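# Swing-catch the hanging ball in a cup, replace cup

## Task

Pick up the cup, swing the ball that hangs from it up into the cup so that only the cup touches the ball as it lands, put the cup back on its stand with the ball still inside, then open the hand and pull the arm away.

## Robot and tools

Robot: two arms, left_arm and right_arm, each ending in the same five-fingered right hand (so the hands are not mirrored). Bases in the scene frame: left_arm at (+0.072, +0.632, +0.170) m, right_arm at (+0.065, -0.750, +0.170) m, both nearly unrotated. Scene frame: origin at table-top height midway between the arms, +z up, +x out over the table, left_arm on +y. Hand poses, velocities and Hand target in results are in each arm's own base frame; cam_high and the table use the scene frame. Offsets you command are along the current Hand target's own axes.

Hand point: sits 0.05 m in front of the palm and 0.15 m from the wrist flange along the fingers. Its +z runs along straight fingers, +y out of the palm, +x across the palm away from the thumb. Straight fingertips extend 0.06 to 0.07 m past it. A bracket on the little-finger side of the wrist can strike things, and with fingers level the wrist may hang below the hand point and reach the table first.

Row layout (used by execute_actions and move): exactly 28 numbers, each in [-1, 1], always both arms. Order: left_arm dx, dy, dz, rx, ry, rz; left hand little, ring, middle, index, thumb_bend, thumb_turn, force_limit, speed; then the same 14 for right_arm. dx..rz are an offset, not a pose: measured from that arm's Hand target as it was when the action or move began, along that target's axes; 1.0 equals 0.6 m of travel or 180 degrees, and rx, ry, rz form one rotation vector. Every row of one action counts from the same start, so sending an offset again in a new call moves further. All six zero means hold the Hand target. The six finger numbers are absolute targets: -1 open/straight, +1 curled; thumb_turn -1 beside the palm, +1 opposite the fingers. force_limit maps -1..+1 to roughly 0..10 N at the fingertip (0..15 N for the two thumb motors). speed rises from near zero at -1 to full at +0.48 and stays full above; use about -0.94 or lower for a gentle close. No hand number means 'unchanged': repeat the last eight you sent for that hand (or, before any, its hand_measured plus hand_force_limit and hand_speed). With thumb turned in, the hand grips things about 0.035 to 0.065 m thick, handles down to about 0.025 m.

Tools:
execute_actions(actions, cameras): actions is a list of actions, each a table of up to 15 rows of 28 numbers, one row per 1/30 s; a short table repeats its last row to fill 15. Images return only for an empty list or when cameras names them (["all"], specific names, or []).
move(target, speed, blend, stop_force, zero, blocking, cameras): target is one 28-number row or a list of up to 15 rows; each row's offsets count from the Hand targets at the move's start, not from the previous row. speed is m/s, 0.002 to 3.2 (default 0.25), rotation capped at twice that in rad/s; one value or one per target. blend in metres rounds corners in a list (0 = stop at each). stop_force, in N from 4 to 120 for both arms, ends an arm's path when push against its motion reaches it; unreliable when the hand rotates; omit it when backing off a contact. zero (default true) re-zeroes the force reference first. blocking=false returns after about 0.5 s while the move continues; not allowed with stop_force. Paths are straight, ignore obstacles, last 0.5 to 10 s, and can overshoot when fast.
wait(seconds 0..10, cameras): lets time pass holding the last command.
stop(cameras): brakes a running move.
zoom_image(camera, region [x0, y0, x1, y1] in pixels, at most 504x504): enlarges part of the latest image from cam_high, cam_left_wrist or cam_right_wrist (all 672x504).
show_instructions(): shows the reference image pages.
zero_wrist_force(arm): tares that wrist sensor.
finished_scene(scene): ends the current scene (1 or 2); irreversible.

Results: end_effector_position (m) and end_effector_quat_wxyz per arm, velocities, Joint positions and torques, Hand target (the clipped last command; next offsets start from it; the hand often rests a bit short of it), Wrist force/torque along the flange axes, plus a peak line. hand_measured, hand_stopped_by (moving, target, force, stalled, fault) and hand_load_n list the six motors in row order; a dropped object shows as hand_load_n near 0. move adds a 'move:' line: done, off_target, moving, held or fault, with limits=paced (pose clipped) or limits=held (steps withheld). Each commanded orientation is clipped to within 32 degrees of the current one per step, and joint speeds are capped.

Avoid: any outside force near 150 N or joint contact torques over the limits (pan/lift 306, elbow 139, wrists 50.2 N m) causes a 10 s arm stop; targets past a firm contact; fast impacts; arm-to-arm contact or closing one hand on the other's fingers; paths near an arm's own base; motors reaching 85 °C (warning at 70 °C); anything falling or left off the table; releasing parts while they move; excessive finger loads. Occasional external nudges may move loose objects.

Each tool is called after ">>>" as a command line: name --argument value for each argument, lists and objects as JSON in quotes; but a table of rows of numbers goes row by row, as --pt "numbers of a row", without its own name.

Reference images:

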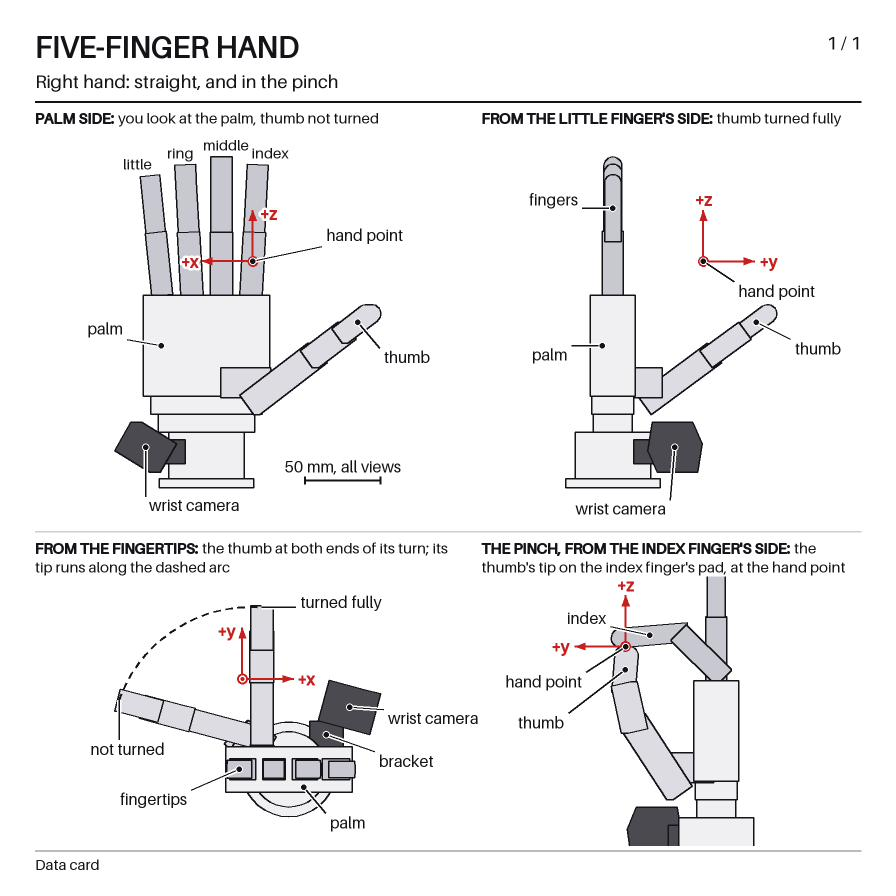

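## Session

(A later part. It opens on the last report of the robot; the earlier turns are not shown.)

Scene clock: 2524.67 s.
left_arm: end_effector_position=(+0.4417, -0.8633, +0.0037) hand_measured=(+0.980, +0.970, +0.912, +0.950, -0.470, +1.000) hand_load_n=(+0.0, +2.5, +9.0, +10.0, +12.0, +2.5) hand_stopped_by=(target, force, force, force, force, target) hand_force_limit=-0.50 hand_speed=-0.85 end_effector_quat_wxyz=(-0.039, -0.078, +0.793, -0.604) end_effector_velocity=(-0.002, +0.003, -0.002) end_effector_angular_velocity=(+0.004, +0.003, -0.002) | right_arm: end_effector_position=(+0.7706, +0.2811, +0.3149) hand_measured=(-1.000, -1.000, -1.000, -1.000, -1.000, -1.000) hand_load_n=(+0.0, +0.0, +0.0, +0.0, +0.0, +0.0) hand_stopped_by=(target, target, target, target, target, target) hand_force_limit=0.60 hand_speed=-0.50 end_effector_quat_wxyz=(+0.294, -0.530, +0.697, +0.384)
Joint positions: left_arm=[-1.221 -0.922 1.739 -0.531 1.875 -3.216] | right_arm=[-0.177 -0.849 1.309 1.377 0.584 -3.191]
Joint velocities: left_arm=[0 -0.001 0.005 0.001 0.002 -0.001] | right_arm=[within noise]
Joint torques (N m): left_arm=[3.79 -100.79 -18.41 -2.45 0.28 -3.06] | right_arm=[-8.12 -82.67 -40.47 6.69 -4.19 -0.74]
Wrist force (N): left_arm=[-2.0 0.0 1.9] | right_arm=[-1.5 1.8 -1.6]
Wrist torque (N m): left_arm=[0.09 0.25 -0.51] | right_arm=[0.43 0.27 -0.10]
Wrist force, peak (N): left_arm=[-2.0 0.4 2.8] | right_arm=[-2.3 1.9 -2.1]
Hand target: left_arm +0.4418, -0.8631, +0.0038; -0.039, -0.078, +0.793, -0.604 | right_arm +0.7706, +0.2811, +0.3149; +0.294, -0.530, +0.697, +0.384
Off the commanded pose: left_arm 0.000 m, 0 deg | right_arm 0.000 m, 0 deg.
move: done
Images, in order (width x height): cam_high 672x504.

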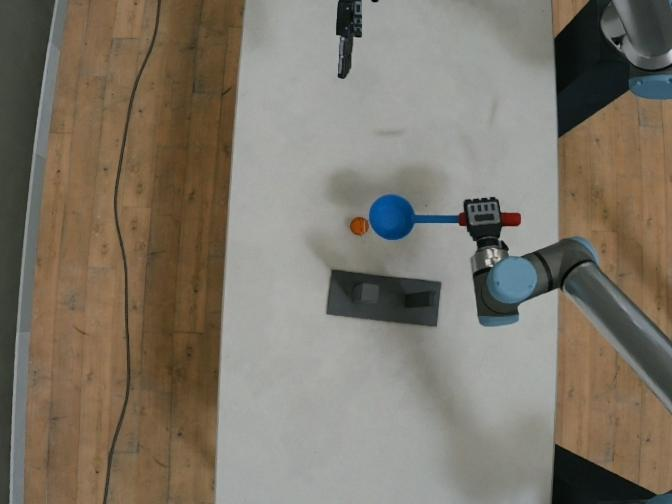

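>>> move --pt "0.0048 -0.0025 0.0118 0 0 0 0.98 0.98 0.97 0.97 0.89 1 -0.5 -0.85 0 0 0 0 0 0 -1 -1 -1 -1 -1 -1 0.6 -0.5" --pt "0.0126 -0.0501 -0.0017 0 0 0 0.98 0.98 0.97 0.97 0.89 1 -0.5 -0.85 0 0 0 0 0 0 -1 -1 -1 -1 -1 -1 0.6 -0.5" --pt "0.1177 -0.6917 -0.1836 0 0 0 0.98 0.98 0.97 0.97 0.89 1 -0.5 -0.85 0 0 0 0 0 0 -1 -1 -1 -1 -1 -1 0.6 -0.5" --speed '[0.03,0.012,0.12]' --cameras '["cam_high","cam_right_wrist"]'

>>> wait --seconds 0.2 --cameras '["cam_high","cam_right_wrist"]'

>>> wait --seconds 0.2 --cameras '["cam_high","cam_right_wrist"]'

Scene clock: 2544.43 s.
left_arm: end_effector_position=(+0.4393, -0.8700, +0.4390) hand_measured=(+0.980, +0.970, +0.912, +0.950, -0.470, +1.000) hand_load_n=(+0.0, +2.5, +9.0, +10.5, +12.0, +3.0) hand_stopped_by=(target, force, force, force, force, target) hand_force_limit=-0.50 hand_speed=-0.85 end_effector_quat_wxyz=(-0.039, -0.078, +0.792, -0.604) | right_arm: end_effector_position=(+0.7706, +0.2811, +0.3149) hand_measured=(-1.000, -1.000, -1.000, -1.000, -1.000, -1.000) hand_load_n=(+0.0, +0.0, +0.0, +0.0, -0.5, +0.0) hand_stopped_by=(target, target, target, target, target, target) hand_force_limit=0.60 hand_speed=-0.50 end_effector_quat_wxyz=(+0.294, -0.530, +0.697, +0.384)
Joint positions: left_arm=[-1.227 -1.24 1.367 0.157 1.869 -3.218] | right_arm=[-0.177 -0.849 1.309 1.377 0.584 -3.191]
Joint torques (N m): left_arm=[9.62 -55.97 -41.08 -0.57 1.11 -0.64] | right_arm=[-7.94 -86.02 -40.35 6.38 -4.01 -0.79]
Wrist force (N): left_arm=[-1.9 0.4 2.2] | right_arm=[-1.6 1.6 -2.1]
Wrist torque (N m): left_arm=[0.06 0.24 -0.56] | right_arm=[0.44 0.31 -0.11]
Wrist force, peak (N): left_arm=[-1.5 2.4 2.4] | right_arm=[-2.3 1.7 -2.7]
Hand target: left_arm +0.4393, -0.8700, +0.4389; -0.039, -0.078, +0.793, -0.604 | right_arm +0.7706, +0.2811, +0.3149; +0.294, -0.530, +0.697, +0.384
Off the commanded pose: left_arm 0.000 m, 0 deg | right_arm 0.000 m, 0 deg.
move: done
camera_calibration:
cam_right_wrist: T_world_to_cam=[[-1, -0.000343328, 0.000718999, 0.767406], [0.000718738, 0.000761837, 0.999999, -0.317325], [-0.000343876, 1, -0.00076159, -0.167336], [0, 0, 0, 1]] pos_world=[0.767576, 0.167842, 0.316646]
Images, in order (width x height): cam_high 672x504, cam_right_wrist 672x504.

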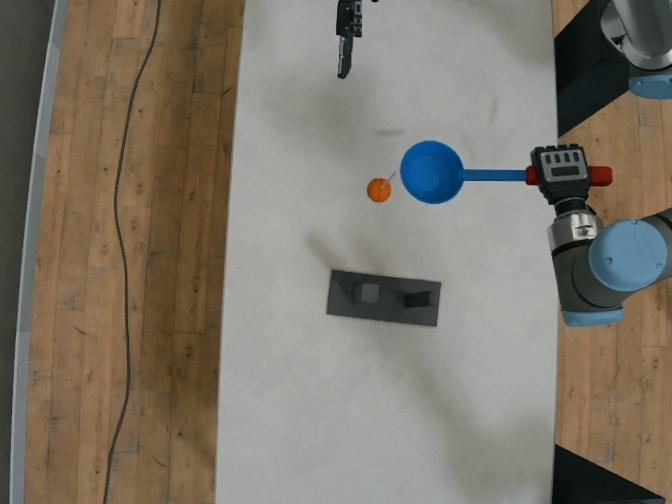

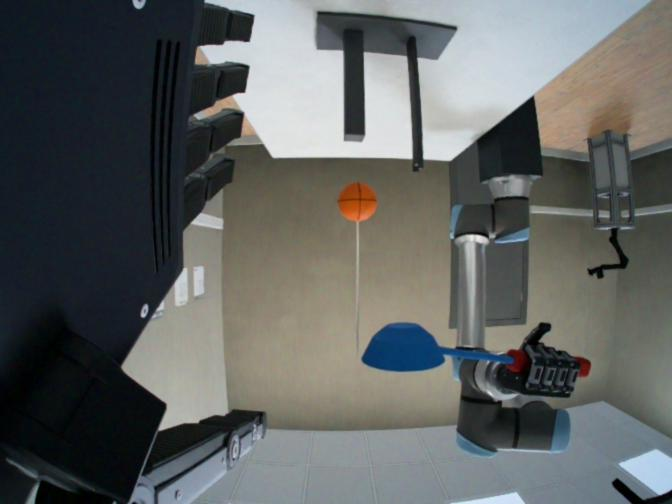

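Scene clock: 2544.63 s.
left_arm: end_effector_position=(+0.4393, -0.8700, +0.4389) hand_measured=(+0.980, +0.970, +0.912, +0.950, -0.470, +1.000) hand_load_n=(+0.0, +2.5, +9.0, +10.5, +12.0, +2.5) hand_stopped_by=(target, force, force, force, force, target) hand_force_limit=-0.50 hand_speed=-0.85 end_effector_quat_wxyz=(-0.039, -0.078, +0.793, -0.604) | right_arm: end_effector_position=(+0.7706, +0.2811, +0.3149) hand_measured=(-1.000, -1.000, -1.000, -1.000, -1.000, -1.000) hand_load_n=(+0.0, +0.0, +0.0, +0.0, +0.5, +0.0) hand_stopped_by=(target, target, target, target, target, target) hand_force_limit=0.60 hand_speed=-0.50 end_effector_quat_wxyz=(+0.294, -0.530, +0.697, +0.384)
Joint positions: left_arm=[-1.227 -1.24 1.367 0.157 1.869 -3.218] | right_arm=[-0.177 -0.849 1.309 1.377 0.584 -3.191]
Joint torques (N m): left_arm=[8.96 -58.58 -40.63 0.06 1.43 0.53] | right_arm=[-9.02 -83.46 -40.6 6.74 -4.45 -0.79]
Wrist force (N): left_arm=[-1.6 0.7 2.0] | right_arm=[-1.5 1.6 -2.1]
Wrist torque (N m): left_arm=[0.12 0.21 -0.54] | right_arm=[0.45 0.29 -0.11]
Wrist force, peak (N): left_arm=[-1.9 0.5 2.0] | right_arm=[-2.3 1.8 -2.4]
Hand target: left_arm +0.4393, -0.8700, +0.4389; -0.039, -0.078, +0.793, -0.604 | right_arm +0.7706, +0.2811, +0.3149; +0.294, -0.530, +0.697, +0.384
Off the commanded pose: left_arm 0.000 m, 0 deg | right_arm 0.000 m, 0 deg.
wait: 0.20 s; at rest by 0.17 s
camera_calibration:
cam_right_wrist: T_world_to_cam=[[-1, -0.000343328, 0.000718999, 0.767406], [0.000718738, 0.000761837, 0.999999, -0.317325], [-0.000343876, 1, -0.00076159, -0.167336], [0, 0, 0, 1]] pos_world=[0.767576, 0.167842, 0.316646]
Images, in order (width x height): cam_high 672x504, cam_right_wrist 672x504.

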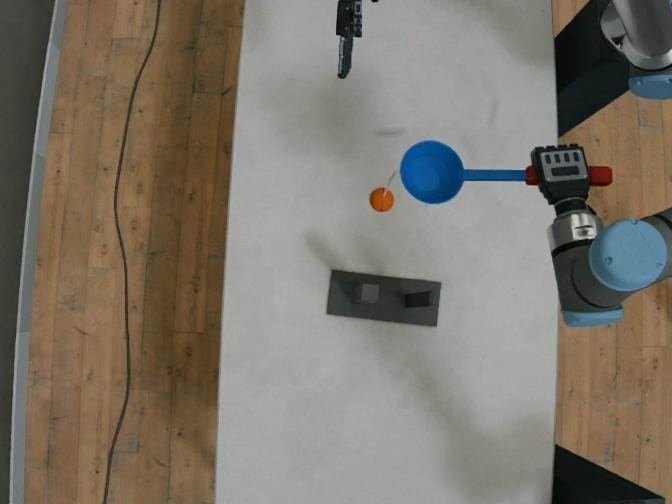

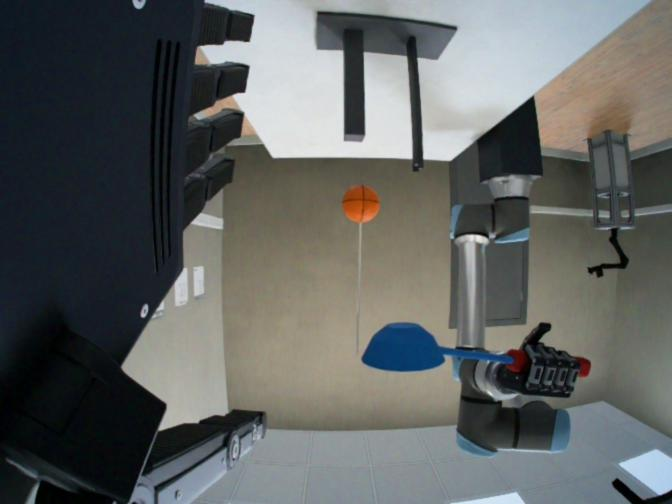

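Scene clock: 2544.83 s.
left_arm: end_effector_position=(+0.4393, -0.8700, +0.4389) hand_measured=(+0.980, +0.970, +0.912, +0.950, -0.470, +1.000) hand_load_n=(+0.0, +3.0, +9.0, +10.5, +12.0, +3.0) hand_stopped_by=(target, force, force, force, force, target) hand_force_limit=-0.50 hand_speed=-0.85 end_effector_quat_wxyz=(-0.039, -0.078, +0.793, -0.604) | right_arm: end_effector_position=(+0.7706, +0.2811, +0.3149) hand_measured=(-1.000, -1.000, -1.000, -1.000, -1.000, -1.000) hand_load_n=(+0.0, +0.0, +0.0, +0.0, +0.0, +0.0) hand_stopped_by=(target, target, target, target, target, target) hand_force_limit=0.60 hand_speed=-0.50 end_effector_quat_wxyz=(+0.294, -0.530, +0.697, +0.384)
Joint positions: left_arm=[-1.227 -1.24 1.367 0.157 1.869 -3.218] | right_arm=[-0.177 -0.849 1.309 1.377 0.584 -3.191]
Joint torques (N m): left_arm=[7.59 -57.42 -42.73 0.19 1.05 1.5] | right_arm=[-9.55 -83.46 -41.53 6.43 -4.24 -0.55]
Wrist force (N): left_arm=[-1.5 0.6 1.8] | right_arm=[-1.4 1.8 -1.8]
Wrist torque (N m): left_arm=[0.13 0.19 -0.53] | right_arm=[0.44 0.26 -0.10]
Wrist force, peak (N): left_arm=[-1.6 0.9 2.3] | right_arm=[-1.9 1.9 -1.9]
Hand target: left_arm +0.4393, -0.8700, +0.4389; -0.039, -0.078, +0.793, -0.604 | right_arm +0.7706, +0.2811, +0.3149; +0.294, -0.530, +0.697, +0.384
Off the commanded pose: left_arm 0.000 m, 0 deg | right_arm 0.000 m, 0 deg.
wait: 0.20 s; at rest by 0.17 s
camera_calibration:
cam_right_wrist: T_world_to_cam=[[-1, -0.000343328, 0.000718999, 0.767406], [0.000718738, 0.000761837, 0.999999, -0.317325], [-0.000343876, 1, -0.00076159, -0.167336], [0, 0, 0, 1]] pos_world=[0.767576, 0.167842, 0.316646]
Images, in order (width x height): cam_high 672x504, cam_right_wrist 672x504.

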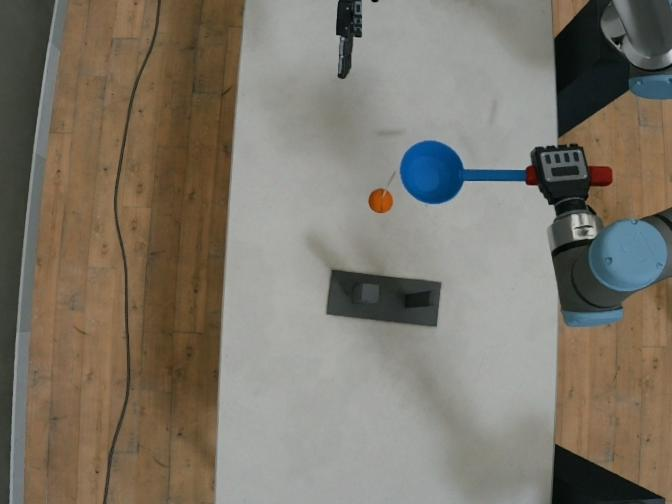

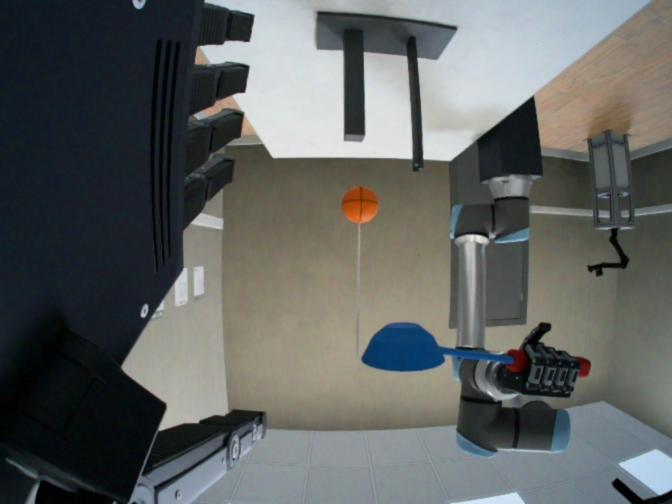

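>>> execute_actions --actions '[[[0.0054,0.001,-0.0004,0,0,0,0.98,0.98,0.97,0.97,0.89,1,-0.5,-0.85,0,0,0,0,0,0,-1,-1,-1,-1,-1,-1,0.6,-0.5],[0.0217,0.004,-0.0017,0,0,0,0.98,0.98,0.97,0.97,0.89,1,-0.5,-0.85,0,0,0,0,0,0,-1,-1,-1,-1,-1,-1,0.6,-0.5],[0.0436,0.0081,-0.0033,0,0,0,0.98,0.98,0.97,0.97,0.89,1,-0.5,-0.85,0,0,0,0,0,0,-1,-1,-1,-1,-1,-1,0.6,-0.5],[0.0654,0.0121,-0.005,0,0,0,0.98,0.98,0.97,0.97,0.89,1,-0.5,-0.85,0,0,0,0,0,0,-1,-1,-1,-1,-1,-1,0.6,-0.5],[0.0871,0.0161,-0.0066,0,0,0,0.98,0.98,0.97,0.97,0.89,1,-0.5,-0.85,0,0,0,0,0,0,-1,-1,-1,-1,-1,-1,0.6,-0.5],[0.109,0.0202,-0.0083,0,0,0,0.98,0.98,0.97,0.97,0.89,1,-0.5,-0.85,0,0,0,0,0,0,-1,-1,-1,-1,-1,-1,0.6,-0.5],[0.1307,0.0242,-0.0099,0,0,0,0.98,0.98,0.97,0.97,0.89,1,-0.5,-0.85,0,0,0,0,0,0,-1,-1,-1,-1,-1,-1,0.6,-0.5],[0.1525,0.0283,-0.0116,0,0,0,0.98,0.98,0.97,0.97,0.89,1,-0.5,-0.85,0,0,0,0,0,0,-1,-1,-1,-1,-1,-1,0.6,-0.5],[0.1743,0.0323,-0.0133,0,0,0,0.98,0.98,0.97,0.97,0.89,1,-0.5,-0.85,0,0,0,0,0,0,-1,-1,-1,-1,-1,-1,0.6,-0.5],[0.1961,0.0363,-0.0149,0,0,0,0.98,0.98,0.97,0.97,0.89,1,-0.5,-0.85,0,0,0,0,0,0,-1,-1,-1,-1,-1,-1,0.6,-0.5],[0.2178,0.0404,-0.0166,0,0,0,0.98,0.98,0.97,0.97,0.89,1,-0.5,-0.85,0,0,0,0,0,0,-1,-1,-1,-1,-1,-1,0.6,-0.5],[0.2397,0.0444,-0.0182,0,0,0,0.98,0.98,0.97,0.97,0.89,1,-0.5,-0.85,0,0,0,0,0,0,-1,-1,-1,-1,-1,-1,0.6,-0.5],[0.256,0.0474,-0.0195,0,0,0,0.98,0.98,0.97,0.97,0.89,1,-0.5,-0.85,0,0,0,0,0,0,-1,-1,-1,-1,-1,-1,0.6,-0.5],[0.2618,0.0485,-0.0199,0,0,0,0.98,0.98,0.97,0.97,0.89,1,-0.5,-0.85,0,0,0,0,0,0,-1,-1,-1,-1,-1,-1,0.6,-0.5],[0.2569,0.0476,-0.0195,0,0,0,0.98,0.98,0.97,0.97,0.89,1,-0.5,-0.85,0,0,0,0,0,0,-1,-1,-1,-1,-1,-1,0.6,-0.5]],[[-0.0157,-0.0029,0.0012,0,0,0,0.98,0.98,0.97,0.97,0.89,1,-0.5,-0.85,0,0,0,0,0,0,-1,-1,-1,-1,-1,-1,0.6,-0.5],[-0.0422,-0.0078,0.0032,0,0,0,0.98,0.98,0.97,0.97,0.89,1,-0.5,-0.85,0,0,0,0,0,0,-1,-1,-1,-1,-1,-1,0.6,-0.5],[-0.0792,-0.0147,0.006,0,0,0,0.98,0.98,0.97,0.97,0.89,1,-0.5,-0.85,0,0,0,0,0,0,-1,-1,-1,-1,-1,-1,0.6,-0.5],[-0.1217,-0.0226,0.0093,0,0,0,0.98,0.98,0.97,0.97,0.89,1,-0.5,-0.85,0,0,0,0,0,0,-1,-1,-1,-1,-1,-1,0.6,-0.5],[-0.1642,-0.0304,0.0125,0,0,0,0.98,0.98,0.97,0.97,0.89,1,-0.5,-0.85,0,0,0,0,0,0,-1,-1,-1,-1,-1,-1,0.6,-0.5],[-0.2067,-0.0383,0.0157,0,0,0,0.98,0.98,0.97,0.97,0.89,1,-0.5,-0.85,0,0,0,0,0,0,-1,-1,-1,-1,-1,-1,0.6,-0.5],[-0.2492,-0.0462,0.019,0,0,0,0.98,0.98,0.97,0.97,0.89,1,-0.5,-0.85,0,0,0,0,0,0,-1,-1,-1,-1,-1,-1,0.6,-0.5],[-0.2917,-0.054,0.0222,0,0,0,0.98,0.98,0.97,0.97,0.89,1,-0.5,-0.85,0,0,0,0,0,0,-1,-1,-1,-1,-1,-1,0.6,-0.5],[-0.3342,-0.0619,0.0254,0,0,0,0.98,0.98,0.97,0.97,0.89,1,-0.5,-0.85,0,0,0,0,0,0,-1,-1,-1,-1,-1,-1,0.6,-0.5],[-0.3766,-0.0698,0.0287,0,0,0,0.98,0.98,0.97,0.97,0.89,1,-0.5,-0.85,0,0,0,0,0,0,-1,-1,-1,-1,-1,-1,0.6,-0.5],[-0.4121,-0.0764,0.0313,0,0,0,0.98,0.98,0.97,0.97,0.89,1,-0.5,-0.85,0,0,0,0,0,0,-1,-1,-1,-1,-1,-1,0.6,-0.5],[-0.4333,-0.0803,0.033,0,0,0,0.98,0.98,0.97,0.97,0.89,1,-0.5,-0.85,0,0,0,0,0,0,-1,-1,-1,-1,-1,-1,0.6,-0.5],[-0.4404,-0.0816,0.0335,0,0,0,0.98,0.98,0.97,0.97,0.89,1,-0.5,-0.85,0,0,0,0,0,0,-1,-1,-1,-1,-1,-1,0.6,-0.5],[-0.4333,-0.0803,0.033,0,0,0,0.98,0.98,0.97,0.97,0.89,1,-0.5,-0.85,0,0,0,0,0,0,-1,-1,-1,-1,-1,-1,0.6,-0.5],[-0.4121,-0.0764,0.0313,0,0,0,0.98,0.98,0.97,0.97,0.89,1,-0.5,-0.85,0,0,0,0,0,0,-1,-1,-1,-1,-1,-1,0.6,-0.5]],[[0.0355,0.0066,-0.0027,0,0,0,0.98,0.98,0.97,0.97,0.89,1,-0.5,-0.85,0,0,0,0,0,0,-1,-1,-1,-1,-1,-1,0.6,-0.5]]]' --cameras '["cam_right_wrist"]'

>>> wait --seconds 0.03 --cameras '["cam_right_wrist"]'

>>> wait --seconds 0.03 --cameras '["cam_right_wrist"]'

>>> wait --seconds 0.03 --cameras '["cam_right_wrist"]'

>>> wait --seconds 0.03 --cameras '["cam_right_wrist"]'

>>> wait --seconds 0.03 --cameras '["cam_right_wrist"]'

>>> wait --seconds 0.03 --cameras '["cam_right_wrist","cam_high"]'

Scene clock: 2580.37 s.
left_arm: end_effector_position=(+0.5125, -0.8733, +0.4389) hand_measured=(+0.980, +0.972, +0.912, +0.950, -0.470, +1.000) hand_load_n=(+0.0, +0.5, +9.0, +12.0, +12.0, +2.5) hand_stopped_by=(target, force, force, force, force, target) hand_force_limit=-0.50 hand_speed=-0.85 end_effector_quat_wxyz=(-0.039, -0.078, +0.793, -0.604) | right_arm: end_effector_position=(+0.7706, +0.2811, +0.3149) hand_measured=(-1.000, -1.000, -1.000, -1.000, -1.000, -1.000) hand_load_n=(+0.0, +0.0, +0.0, +0.0, +0.0, +0.0) hand_stopped_by=(target, target, target, target, target, target) hand_force_limit=0.60 hand_speed=-0.50 end_effector_quat_wxyz=(+0.294, -0.530, +0.697, +0.384)
Joint positions: left_arm=[-1.139 -1.161 1.258 0.197 1.954 -3.191] | right_arm=[-0.177 -0.849 1.309 1.377 0.584 -3.191]
Joint torques (N m): left_arm=[-0.1 -91.5 -36.68 -2.7 -1.99 3.76] | right_arm=[-9.25 -82.52 -40.79 6.26 -4.13 -0.5]
Wrist force (N): left_arm=[-1.8 -0.2 1.9] | right_arm=[-1.7 1.8 -1.8]
Wrist torque (N m): left_arm=[0.06 0.18 -0.55] | right_arm=[0.46 0.32 -0.12]
Wrist force, peak (N): left_arm=[-16.0 -1.7 3.7] | right_arm=[-2.3 1.8 -2.5]
Hand target: left_arm +0.5125, -0.8733, +0.4389; -0.039, -0.078, +0.793, -0.604 | right_arm +0.7706, +0.2811, +0.3149; +0.294, -0.530, +0.697, +0.384
Off the commanded pose: left_arm 0.000 m, 0 deg | right_arm 0.000 m, 0 deg.
camera_calibration:
cam_right_wrist: T_world_to_cam=[[-1, -0.000343328, 0.000718999, 0.767406], [0.000718738, 0.000761837, 0.999999, -0.317325], [-0.000343876, 1, -0.00076159, -0.167336], [0, 0, 0, 1]] pos_world=[0.767576, 0.167842, 0.316646]
Images, in order (width x height): cam_right_wrist 672x504.

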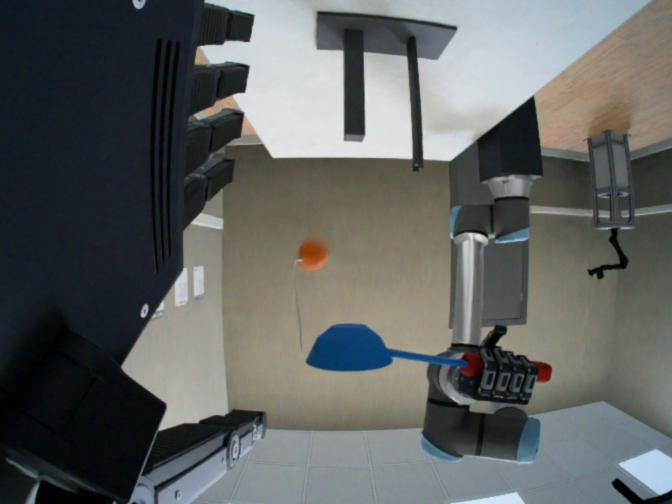

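Scene clock: 2580.40 s.
left_arm: end_effector_position=(+0.5125, -0.8733, +0.4389) hand_measured=(+0.980, +0.972, +0.912, +0.950, -0.470, +1.000) hand_load_n=(+0.0, +0.5, +9.0, +10.5, +11.5, +3.0) hand_stopped_by=(target, force, force, force, force, target) hand_force_limit=-0.50 hand_speed=-0.85 end_effector_quat_wxyz=(-0.039, -0.078, +0.793, -0.604) | right_arm: end_effector_position=(+0.7706, +0.2811, +0.3149) hand_measured=(-1.000, -1.000, -1.000, -1.000, -1.000, -1.000) hand_load_n=(+0.0, +0.0, +0.0, +0.0, +0.0, +0.0) hand_stopped_by=(target, target, target, target, target, target) hand_force_limit=0.60 hand_speed=-0.50 end_effector_quat_wxyz=(+0.294, -0.530, +0.697, +0.384)
Joint positions: left_arm=[-1.139 -1.161 1.258 0.197 1.954 -3.191] | right_arm=[-0.177 -0.849 1.309 1.377 0.584 -3.191]
Joint torques (N m): left_arm=[-0.51 -92.11 -37.76 -3.07 -1.61 3.84] | right_arm=[-10.03 -82.24 -41.2 6.79 -4.33 -0.2]
Wrist force (N): left_arm=[-1.9 0.7 1.7] | right_arm=[-2.0 1.6 -1.5]
Wrist torque (N m): left_arm=[0.06 0.14 -0.82] | right_arm=[0.40 0.34 -0.14]
Wrist force, peak (N): left_arm=[-1.9 0.7 1.7] | right_arm=[-2.0 1.6 -1.5]
Hand target: left_arm +0.5125, -0.8733, +0.4389; -0.039, -0.078, +0.793, -0.604 | right_arm +0.7706, +0.2811, +0.3149; +0.294, -0.530, +0.697, +0.384
Off the commanded pose: left_arm 0.000 m, 0 deg | right_arm 0.000 m, 0 deg.
wait: 0.03 s; no rest
camera_calibration:
cam_right_wrist: T_world_to_cam=[[-1, -0.000343328, 0.000718999, 0.767406], [0.000718738, 0.000761837, 0.999999, -0.317325], [-0.000343876, 1, -0.00076159, -0.167336], [0, 0, 0, 1]] pos_world=[0.767576, 0.167842, 0.316646]
Images, in order (width x height): cam_right_wrist 672x504.

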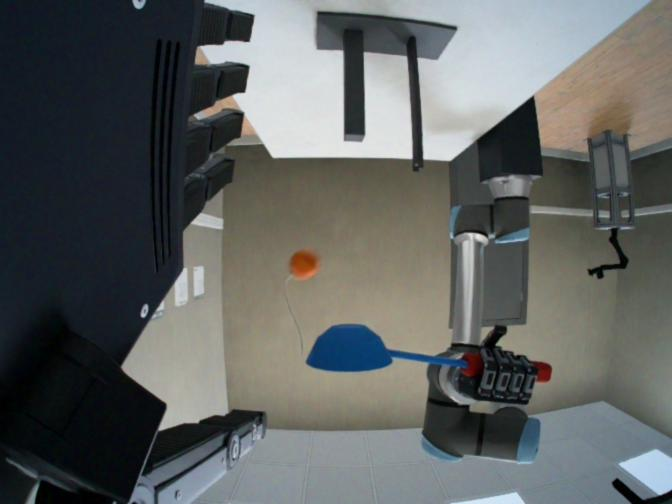

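Scene clock: 2580.43 s.
left_arm: end_effector_position=(+0.5125, -0.8733, +0.4389) hand_measured=(+0.980, +0.972, +0.912, +0.950, -0.470, +1.000) hand_load_n=(+0.0, +0.0, +9.0, +11.5, +12.0, +2.5) hand_stopped_by=(target, force, force, force, force, target) hand_force_limit=-0.50 hand_speed=-0.85 end_effector_quat_wxyz=(-0.039, -0.078, +0.793, -0.604) | right_arm: end_effector_position=(+0.7706, +0.2811, +0.3149) hand_measured=(-1.000, -1.000, -1.000, -1.000, -1.000, -1.000) hand_load_n=(+0.0, +0.0, +0.0, +0.0, -0.5, +0.0) hand_stopped_by=(target, target, target, target, target, target) hand_force_limit=0.60 hand_speed=-0.50 end_effector_quat_wxyz=(+0.294, -0.530, +0.697, +0.384)
Joint positions: left_arm=[-1.139 -1.161 1.258 0.197 1.954 -3.191] | right_arm=[-0.177 -0.849 1.309 1.377 0.584 -3.191]
Joint torques (N m): left_arm=[-1.06 -92.95 -35.88 -2.78 -1.7 3.58] | right_arm=[-6.76 -80.99 -41.17 6.36 -4.09 -0.32]
Wrist force (N): left_arm=[-1.5 0.0 1.4] | right_arm=[-1.7 1.7 -1.9]
Wrist torque (N m): left_arm=[0.03 0.01 -0.73] | right_arm=[0.45 0.31 -0.12]
Wrist force, peak (N): left_arm=[-1.5 0.0 1.4] | right_arm=[-1.7 1.7 -1.9]
Hand target: left_arm +0.5125, -0.8733, +0.4389; -0.039, -0.078, +0.793, -0.604 | right_arm +0.7706, +0.2811, +0.3149; +0.294, -0.530, +0.697, +0.384
Off the commanded pose: left_arm 0.000 m, 0 deg | right_arm 0.000 m, 0 deg.
wait: 0.03 s; no rest
camera_calibration:
cam_right_wrist: T_world_to_cam=[[-1, -0.000343328, 0.000718999, 0.767406], [0.000718738, 0.000761837, 0.999999, -0.317325], [-0.000343876, 1, -0.00076159, -0.167336], [0, 0, 0, 1]] pos_world=[0.767576, 0.167842, 0.316646]
Images, in order (width x height): cam_right_wrist 672x504.

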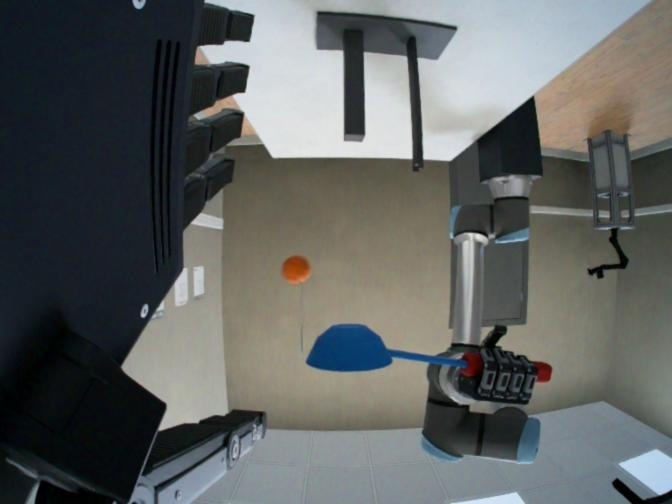

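Scene clock: 2580.47 s.
left_arm: end_effector_position=(+0.5125, -0.8733, +0.4389) hand_measured=(+0.980, +0.972, +0.912, +0.950, -0.470, +1.000) hand_load_n=(+0.0, +0.5, +9.0, +10.5, +11.5, +2.0) hand_stopped_by=(target, force, force, force, force, target) hand_force_limit=-0.50 hand_speed=-0.85 end_effector_quat_wxyz=(-0.039, -0.078, +0.793, -0.604) | right_arm: end_effector_position=(+0.7706, +0.2811, +0.3149) hand_measured=(-1.000, -1.000, -1.000, -1.000, -1.000, -1.000) hand_load_n=(+0.0, +0.0, +0.0, +0.0, +0.0, +0.0) hand_stopped_by=(target, target, target, target, target, target) hand_force_limit=0.60 hand_speed=-0.50 end_effector_quat_wxyz=(+0.294, -0.530, +0.697, +0.384)
Joint positions: left_arm=[-1.139 -1.161 1.258 0.197 1.954 -3.191] | right_arm=[-0.177 -0.849 1.309 1.377 0.584 -3.191]
Joint torques (N m): left_arm=[-0.61 -95.92 -36.99 -2.87 -1.92 3.72] | right_arm=[-6.67 -83.49 -40.77 6.58 -4.03 0]
Wrist force (N): left_arm=[-1.6 0.3 1.7] | right_arm=[-1.8 1.5 -2.0]
Wrist torque (N m): left_arm=[0.08 0.10 -0.62] | right_arm=[0.42 0.34 -0.14]
Wrist force, peak (N): left_arm=[-1.6 0.3 1.7] | right_arm=[-1.8 1.5 -2.0]
Hand target: left_arm +0.5125, -0.8733, +0.4389; -0.039, -0.078, +0.793, -0.604 | right_arm +0.7706, +0.2811, +0.3149; +0.294, -0.530, +0.697, +0.384
Off the commanded pose: left_arm 0.000 m, 0 deg | right_arm 0.000 m, 0 deg.
wait: 0.03 s; no rest
camera_calibration:
cam_right_wrist: T_world_to_cam=[[-1, -0.000343328, 0.000718999, 0.767406], [0.000718738, 0.000761837, 0.999999, -0.317325], [-0.000343876, 1, -0.00076159, -0.167336], [0, 0, 0, 1]] pos_world=[0.767576, 0.167842, 0.316646]
Images, in order (width x height): cam_right_wrist 672x504.

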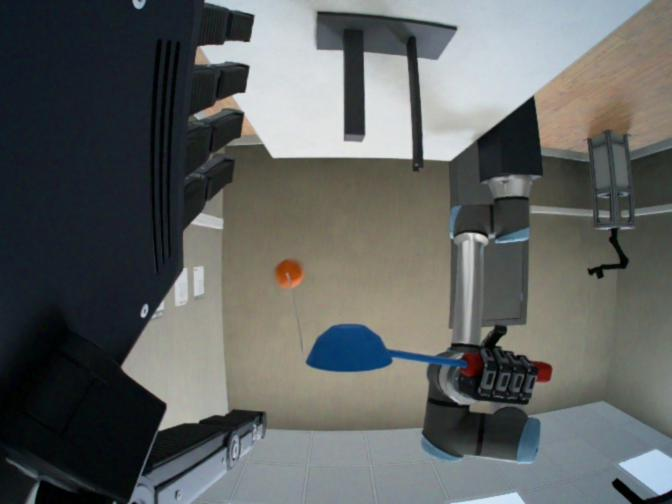

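Scene clock: 2580.50 s.
left_arm: end_effector_position=(+0.5125, -0.8733, +0.4389) hand_measured=(+0.980, +0.972, +0.912, +0.950, -0.470, +1.000) hand_load_n=(+0.0, +0.5, +9.0, +10.5, +12.0, +2.5) hand_stopped_by=(target, force, force, force, force, target) hand_force_limit=-0.50 hand_speed=-0.85 end_effector_quat_wxyz=(-0.039, -0.078, +0.793, -0.604) | right_arm: end_effector_position=(+0.7706, +0.2811, +0.3149) hand_measured=(-1.000, -1.000, -1.000, -1.000, -1.000, -1.000) hand_load_n=(+0.0, +0.0, +0.0, +0.0, +0.0, +0.0) hand_stopped_by=(target, target, target, target, target, target) hand_force_limit=0.60 hand_speed=-0.50 end_effector_quat_wxyz=(+0.294, -0.530, +0.697, +0.384)
Joint positions: left_arm=[-1.139 -1.161 1.258 0.197 1.954 -3.191] | right_arm=[-0.177 -0.849 1.309 1.377 0.584 -3.191]
Joint torques (N m): left_arm=[-0.8 -92.57 -35.45 -3.12 -1.77 3.82] | right_arm=[-7.11 -84.49 -41.16 6.35 -4.38 -0.71]
Wrist force (N): left_arm=[-1.4 -0.1 1.9] | right_arm=[-1.8 1.3 -2.2]
Wrist torque (N m): left_arm=[0.03 0.22 -0.70] | right_arm=[0.40 0.33 -0.13]
Wrist force, peak (N): left_arm=[-1.4 -0.1 1.9] | right_arm=[-1.8 1.3 -2.2]
Hand target: left_arm +0.5125, -0.8733, +0.4389; -0.039, -0.078, +0.793, -0.604 | right_arm +0.7706, +0.2811, +0.3149; +0.294, -0.530, +0.697, +0.384
Off the commanded pose: left_arm 0.000 m, 0 deg | right_arm 0.000 m, 0 deg.
wait: 0.03 s; no rest
camera_calibration:
cam_right_wrist: T_world_to_cam=[[-1, -0.000343328, 0.000718999, 0.767406], [0.000718738, 0.000761837, 0.999999, -0.317325], [-0.000343876, 1, -0.00076159, -0.167336], [0, 0, 0, 1]] pos_world=[0.767576, 0.167842, 0.316646]
Images, in order (width x height): cam_right_wrist 672x504.

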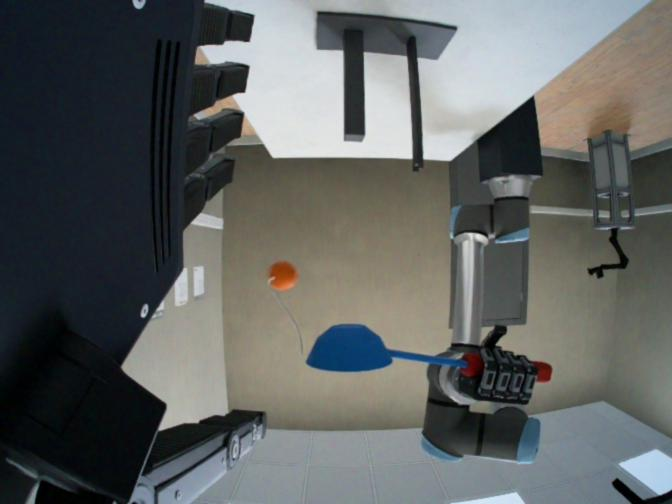

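Scene clock: 2580.53 s.
left_arm: end_effector_position=(+0.5125, -0.8733, +0.4389) hand_measured=(+0.980, +0.972, +0.912, +0.950, -0.470, +1.000) hand_load_n=(+0.0, +0.5, +9.0, +10.5, +11.5, +2.5) hand_stopped_by=(target, force, force, force, force, target) hand_force_limit=-0.50 hand_speed=-0.85 end_effector_quat_wxyz=(-0.039, -0.078, +0.793, -0.604) | right_arm: end_effector_position=(+0.7706, +0.2811, +0.3149) hand_measured=(-1.000, -1.000, -1.000, -1.000, -1.000, -1.000) hand_load_n=(+0.0, +0.0, +0.0, +0.5, +0.0, +0.0) hand_stopped_by=(target, target, target, target, target, target) hand_force_limit=0.60 hand_speed=-0.50 end_effector_quat_wxyz=(+0.294, -0.530, +0.697, +0.384)
Joint positions: left_arm=[-1.139 -1.161 1.258 0.197 1.954 -3.191] | right_arm=[-0.177 -0.849 1.309 1.377 0.584 -3.191]
Joint torques (N m): left_arm=[-0.69 -95.22 -35.96 -3.22 -1.92 3.68] | right_arm=[-9.4 -83.9 -40.83 6.71 -4.26 -0.5]
Wrist force (N): left_arm=[-1.5 0.0 1.4] | right_arm=[-1.3 1.8 -1.7]
Wrist torque (N m): left_arm=[0.08 0.11 -0.59] | right_arm=[0.46 0.24 -0.08]
Wrist force, peak (N): left_arm=[-1.5 0.0 1.4] | right_arm=[-1.3 1.8 -1.7]
Hand target: left_arm +0.5125, -0.8733, +0.4389; -0.039, -0.078, +0.793, -0.604 | right_arm +0.7706, +0.2811, +0.3149; +0.294, -0.530, +0.697, +0.384
Off the commanded pose: left_arm 0.000 m, 0 deg | right_arm 0.000 m, 0 deg.
wait: 0.03 s; no rest
camera_calibration:
cam_right_wrist: T_world_to_cam=[[-1, -0.000343328, 0.000718999, 0.767406], [0.000718738, 0.000761837, 0.999999, -0.317325], [-0.000343876, 1, -0.00076159, -0.167336], [0, 0, 0, 1]] pos_world=[0.767576, 0.167842, 0.316646]
Images, in order (width x height): cam_right_wrist 672x504.

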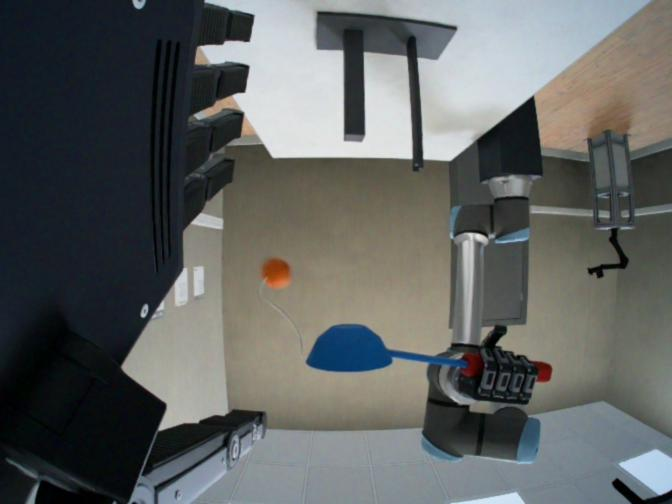

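Scene clock: 2580.57 s.
left_arm: end_effector_position=(+0.5125, -0.8733, +0.4389) hand_measured=(+0.980, +0.972, +0.912, +0.950, -0.470, +1.000) hand_load_n=(+0.0, +0.0, +9.0, +10.5, +11.5, +2.5) hand_stopped_by=(target, force, force, force, force, target) hand_force_limit=-0.50 hand_speed=-0.85 end_effector_quat_wxyz=(-0.039, -0.078, +0.793, -0.604) | right_arm: end_effector_position=(+0.7706, +0.2811, +0.3149) hand_measured=(-1.000, -1.000, -1.000, -1.000, -1.000, -1.000) hand_load_n=(+0.0, +0.0, +0.0, +0.0, +0.0, +0.0) hand_stopped_by=(target, target, target, target, target, target) hand_force_limit=0.60 hand_speed=-0.50 end_effector_quat_wxyz=(+0.294, -0.530, +0.697, +0.384)
Joint positions: left_arm=[-1.139 -1.161 1.258 0.197 1.954 -3.191] | right_arm=[-0.177 -0.849 1.309 1.377 0.584 -3.191]
Joint torques (N m): left_arm=[-0.62 -94.92 -34.97 -3.37 -1.78 3.67] | right_arm=[-6.31 -82.18 -41.37 6.71 -4.02 -0.36]
Wrist force (N): left_arm=[-1.9 0.5 2.0] | right_arm=[-2.0 1.8 -2.2]
Wrist torque (N m): left_arm=[0.10 0.29 -0.67] | right_arm=[0.48 0.38 -0.14]
Wrist force, peak (N): left_arm=[-1.9 0.5 2.0] | right_arm=[-2.0 1.8 -2.2]
Hand target: left_arm +0.5125, -0.8733, +0.4389; -0.039, -0.078, +0.793, -0.604 | right_arm +0.7706, +0.2811, +0.3149; +0.294, -0.530, +0.697, +0.384
Off the commanded pose: left_arm 0.000 m, 0 deg | right_arm 0.000 m, 0 deg.
wait: 0.03 s; no rest
camera_calibration:
cam_right_wrist: T_world_to_cam=[[-1, -0.000343328, 0.000718999, 0.767406], [0.000718738, 0.000761837, 0.999999, -0.317325], [-0.000343876, 1, -0.00076159, -0.167336], [0, 0, 0, 1]] pos_world=[0.767576, 0.167842, 0.316646]
Images, in order (width x height): cam_high 672x504, cam_right_wrist 672x504.

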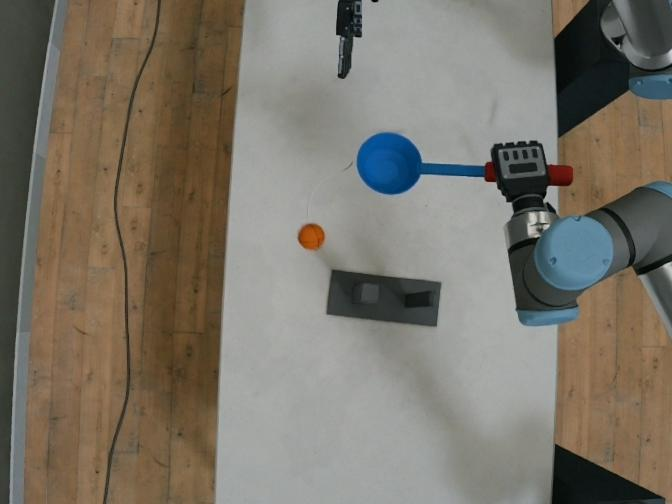

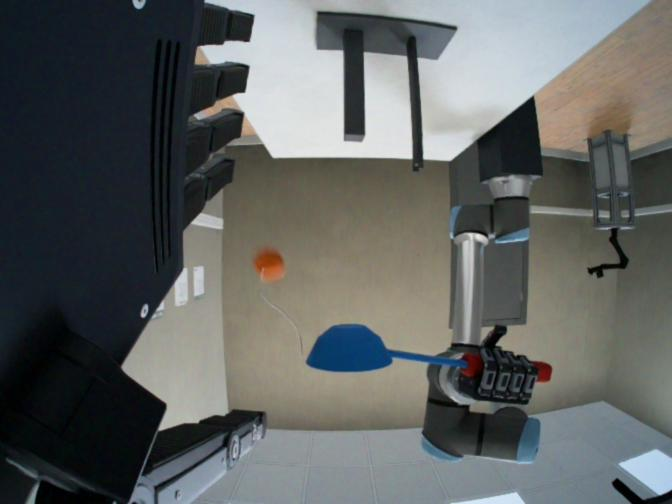

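>>> execute_actions --actions '[]'

Scene clock: 2637.43 s.
left_arm: end_effector_position=(+0.5125, -0.8733, +0.4389) hand_measured=(+0.980, +0.972, +0.912, +0.950, -0.470, +1.000) hand_load_n=(+0.0, +0.0, +9.0, +11.0, +11.5, +2.5) hand_stopped_by=(target, force, force, force, force, target) hand_force_limit=-0.50 hand_speed=-0.85 end_effector_quat_wxyz=(-0.039, -0.078, +0.793, -0.604) | right_arm: end_effector_position=(+0.7706, +0.2811, +0.3149) hand_measured=(-1.000, -1.000, -1.000, -1.000, -1.000, -1.000) hand_load_n=(+0.0, +0.0, +0.0, +0.0, +0.0, -0.5) hand_stopped_by=(target, target, target, target, target, target) hand_force_limit=0.60 hand_speed=-0.50 end_effector_quat_wxyz=(+0.294, -0.530, +0.697, +0.384)
Joint positions: left_arm=[-1.139 -1.161 1.258 0.197 1.954 -3.191] | right_arm=[-0.177 -0.849 1.309 1.377 0.584 -3.191]
Joint velocities: within noise
Joint torques (N m): left_arm=[4.17 -93.24 -53.96 -0.04 1.24 3.31] | right_arm=[-6.96 -84.03 -41.12 6.34 -4.38 -0.15]
Motor temperatures (°C): left_arm=[36 29 34 36 31 36] | right_arm=[33 40 35 30 34 30]
Wrist force (N): left_arm=[-1.5 0.5 2.1] | right_arm=[-1.9 1.4 -1.7]
Wrist torque (N m): left_arm=[0.06 0.19 -0.68] | right_arm=[0.39 0.34 -0.14]
Wrist force, peak (N): left_arm=[-1.8 0.9 2.6] | right_arm=[-1.9 2.2 -2.6]
Hand target: left_arm +0.5125, -0.8733, +0.4389; -0.039, -0.078, +0.793, -0.604 | right_arm +0.7706, +0.2811, +0.3149; +0.294, -0.530, +0.697, +0.384
Off the commanded pose: left_arm 0.000 m, 0 deg | right_arm 0.000 m, 0 deg.
camera_calibration:
cam_left_wrist: T_world_to_cam=[[-0.453221, 0.233806, -0.860189, 0.810774], [0.769841, 0.589136, -0.245487, 0.22921], [0.449372, -0.773469, -0.447002, -0.595487], [0, 0, 0, 1]] pos_world=[0.4586, -0.78519, 0.487503]
cam_right_wrist: T_world_to_cam=[[-1, -0.000343328, 0.000718999, 0.767406], [0.000718738, 0.000761837, 0.999999, -0.317325], [-0.000343876, 1, -0.00076159, -0.167336], [0, 0, 0, 1]] pos_world=[0.767576, 0.167842, 0.316646]

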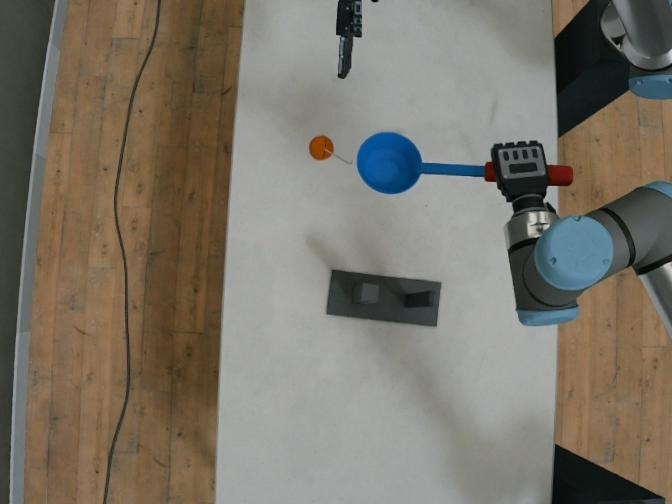

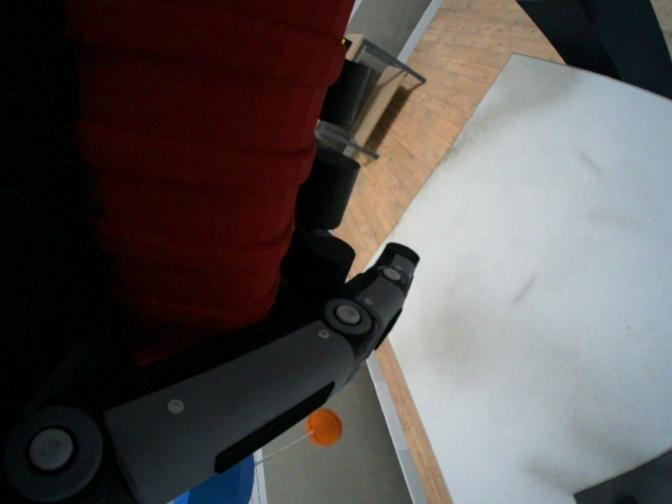

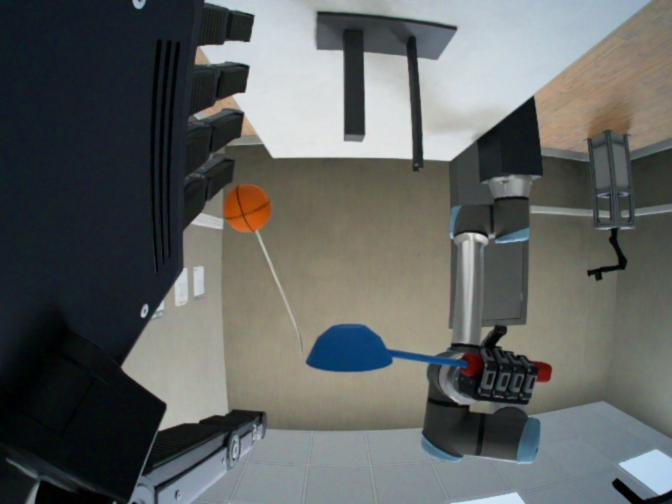

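>>> zoom_image --camera "cam_right_wrist" --region '[220, 150, 420, 400]'

>>> zoom_image --camera "cam_high" --region '[290, 110, 450, 230]'

Scaled by 2.016 from the camera's 672x504 image, which has a finer 960x720 frame.

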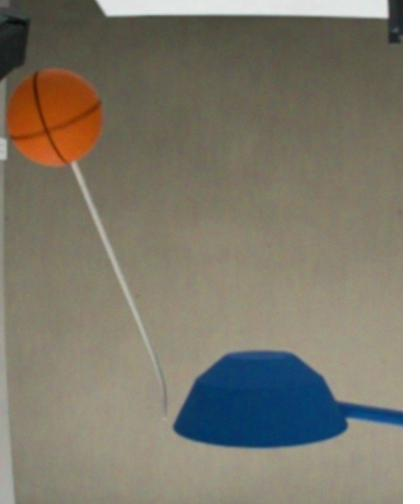

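Scaled by 3.150 from the camera's 672x504 image, which has a finer 960x720 frame.

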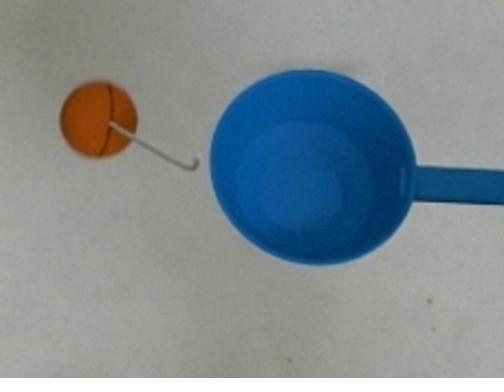

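>>> move --target '[0,0,0,0,0,0.278,0.98,0.98,0.97,0.97,0.89,1,-0.5,-0.85,0,0,0,0,0,0,-1,-1,-1,-1,-1,-1,0.6,-0.5]' --speed 0.2 --cameras '["cam_right_wrist","cam_high"]'

>>> zoom_image --camera "cam_right_wrist" --region '[200, 200, 480, 500]'

Scene clock: 2762.20 s.
left_arm: end_effector_position=(+0.5124, -0.8733, +0.4389) hand_measured=(+0.980, +0.972, +0.912, +0.950, -0.470, +1.000) hand_load_n=(+0.0, +0.5, +9.0, +11.0, +12.0, +2.5) hand_stopped_by=(target, force, force, force, force, target) hand_force_limit=-0.50 hand_speed=-0.85 end_effector_quat_wxyz=(+0.220, +0.265, +0.751, -0.563) | right_arm: end_effector_position=(+0.7706, +0.2811, +0.3149) hand_measured=(-1.000, -1.000, -1.000, -1.000, -1.000, -1.000) hand_load_n=(+0.0, +0.0, +0.0, +0.0, +0.0, +0.0) hand_stopped_by=(target, target, target, target, target, target) hand_force_limit=0.60 hand_speed=-0.50 end_effector_quat_wxyz=(+0.294, -0.530, +0.697, +0.384)
Joint positions: left_arm=[-1.185 -1.209 1.391 0.106 1.91 -2.332] | right_arm=[-0.177 -0.849 1.309 1.377 0.584 -3.191]
Joint torques (N m): left_arm=[5.17 -73.63 -55.18 1.15 0.99 3.24] | right_arm=[-6.91 -82.62 -40.87 6.32 -4 1.04]
Wrist force (N): left_arm=[-0.6 -0.5 2.3] | right_arm=[-1.4 1.9 -1.8]
Wrist torque (N m): left_arm=[-0.06 0.07 -0.40] | right_arm=[0.47 0.27 -0.09]
Wrist force, peak (N): left_arm=[-2.2 0.7 2.4] | right_arm=[-1.5 2.5 -2.8]
Hand target: left_arm +0.5125, -0.8733, +0.4389; +0.220, +0.265, +0.751, -0.563 | right_arm +0.7706, +0.2811, +0.3149; +0.294, -0.530, +0.697, +0.384
Off the commanded pose: left_arm 0.000 m, 0 deg | right_arm 0.000 m, 0 deg.
move: done
camera_calibration:
cam_right_wrist: T_world_to_cam=[[-1, -0.000343328, 0.000718999, 0.767406], [0.000718738, 0.000761837, 0.999999, -0.317325], [-0.000343876, 1, -0.00076159, -0.167336], [0, 0, 0, 1]] pos_world=[0.767576, 0.167842, 0.316646]
Images, in order (width x height): cam_high 672x504, cam_right_wrist 672x504.

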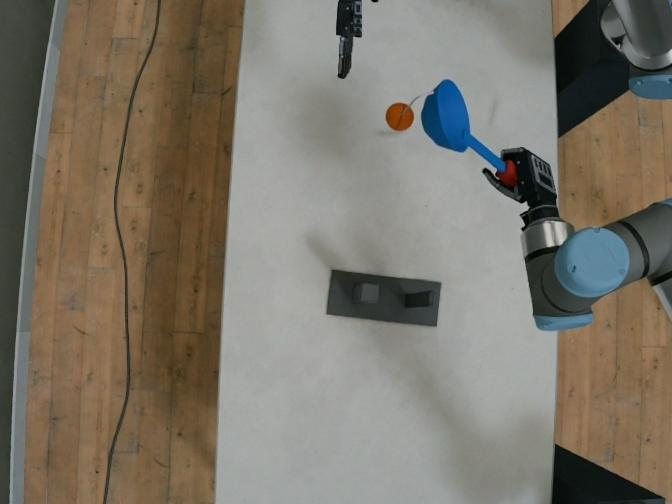

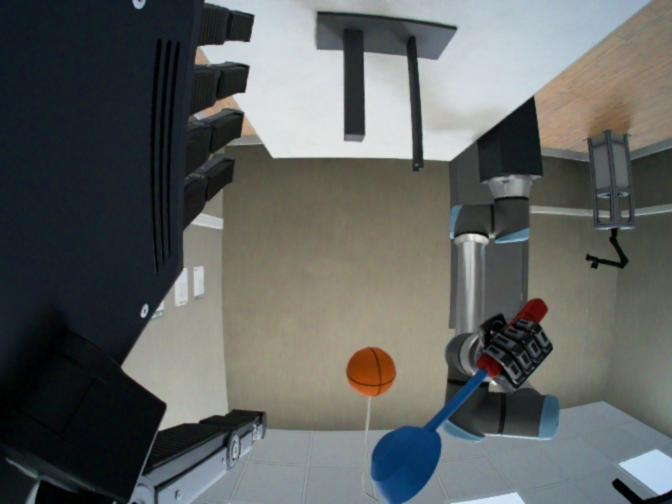

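Scaled by 1.680 from the camera's 672x504 image, which has a finer 960x720 frame.

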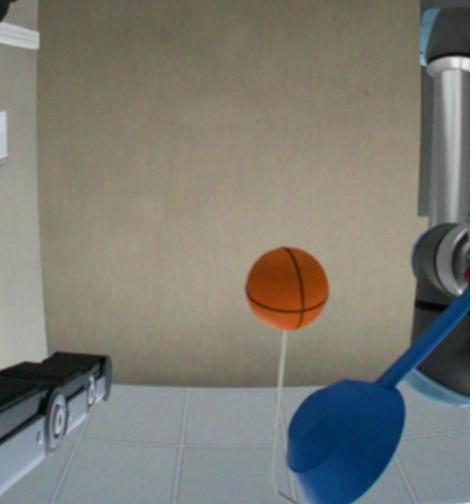

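>>> move --target '[0.1256,0.1462,0.0539,0,0,0.122,0.98,0.98,0.97,0.97,0.89,1,-0.5,-0.85,0,0,0,0,0,0,-1,-1,-1,-1,-1,-1,0.6,-0.5]' --speed 0.15 --cameras '["cam_right_wrist"]'

>>> zoom_image --camera "cam_right_wrist" --region '[280, 280, 480, 480]'

Scene clock: 2783.40 s.
left_arm: end_effector_position=(+0.5126, -0.8734, +0.3186) hand_measured=(+0.980, +0.972, +0.912, +0.950, -0.470, +1.000) hand_load_n=(+0.0, +0.0, +9.0, +10.5, +11.5, +2.5) hand_stopped_by=(target, force, force, force, force, target) hand_force_limit=-0.50 hand_speed=-0.85 end_effector_quat_wxyz=(+0.323, +0.403, +0.687, -0.511) | right_arm: end_effector_position=(+0.7706, +0.2811, +0.3149) hand_measured=(-1.000, -1.000, -1.000, -1.000, -1.000, -1.000) hand_load_n=(+0.0, +0.0, +0.0, +0.0, +0.0, +0.0) hand_stopped_by=(target, target, target, target, target, target) hand_force_limit=0.60 hand_speed=-0.50 end_effector_quat_wxyz=(+0.294, -0.530, +0.697, +0.384)
Joint positions: left_arm=[-1.188 -1.151 1.574 -0.135 1.907 -1.95] | right_arm=[-0.177 -0.849 1.309 1.377 0.584 -3.191]
Joint torques (N m): left_arm=[10.19 -94.4 -49.19 -1.21 1.33 1.7] | right_arm=[-6.33 -83.64 -40.29 6.63 -4.33 1.27]
Wrist force (N): left_arm=[0.0 -0.9 2.2] | right_arm=[-1.3 1.4 -2.3]
Wrist torque (N m): left_arm=[-0.10 -0.01 -0.29] | right_arm=[0.43 0.27 -0.10]
Wrist force, peak (N): left_arm=[-2.0 -2.1 1.6] | right_arm=[-2.2 2.1 -2.5]
Hand target: left_arm +0.5126, -0.8734, +0.3188; +0.323, +0.403, +0.687, -0.511 | right_arm +0.7706, +0.2811, +0.3149; +0.294, -0.530, +0.697, +0.384
Off the commanded pose: left_arm 0.000 m, 0 deg | right_arm 0.000 m, 0 deg.
move: done
camera_calibration:
cam_right_wrist: T_world_to_cam=[[-1, -0.000343328, 0.000718999, 0.767406], [0.000718738, 0.000761837, 0.999999, -0.317325], [-0.000343876, 1, -0.00076159, -0.167336], [0, 0, 0, 1]] pos_world=[0.767576, 0.167842, 0.316646]
Images, in order (width x height): cam_right_wrist 672x504.

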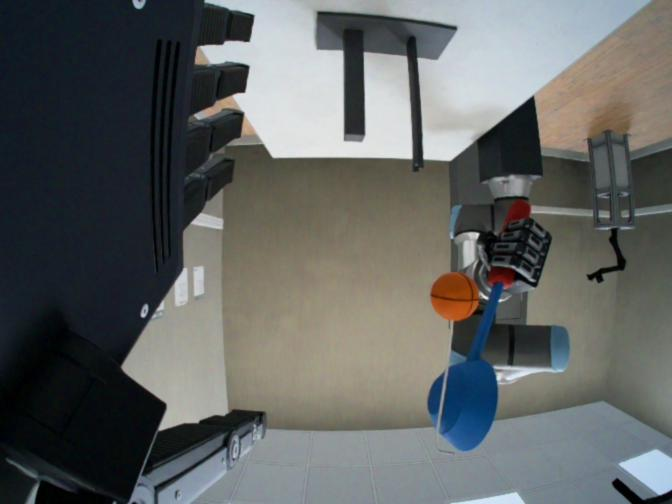

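Scaled by 2.520 from the camera's 672x504 image, which has a finer 960x720 frame.

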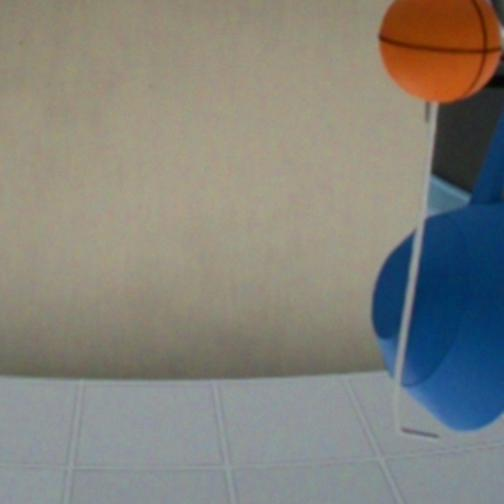

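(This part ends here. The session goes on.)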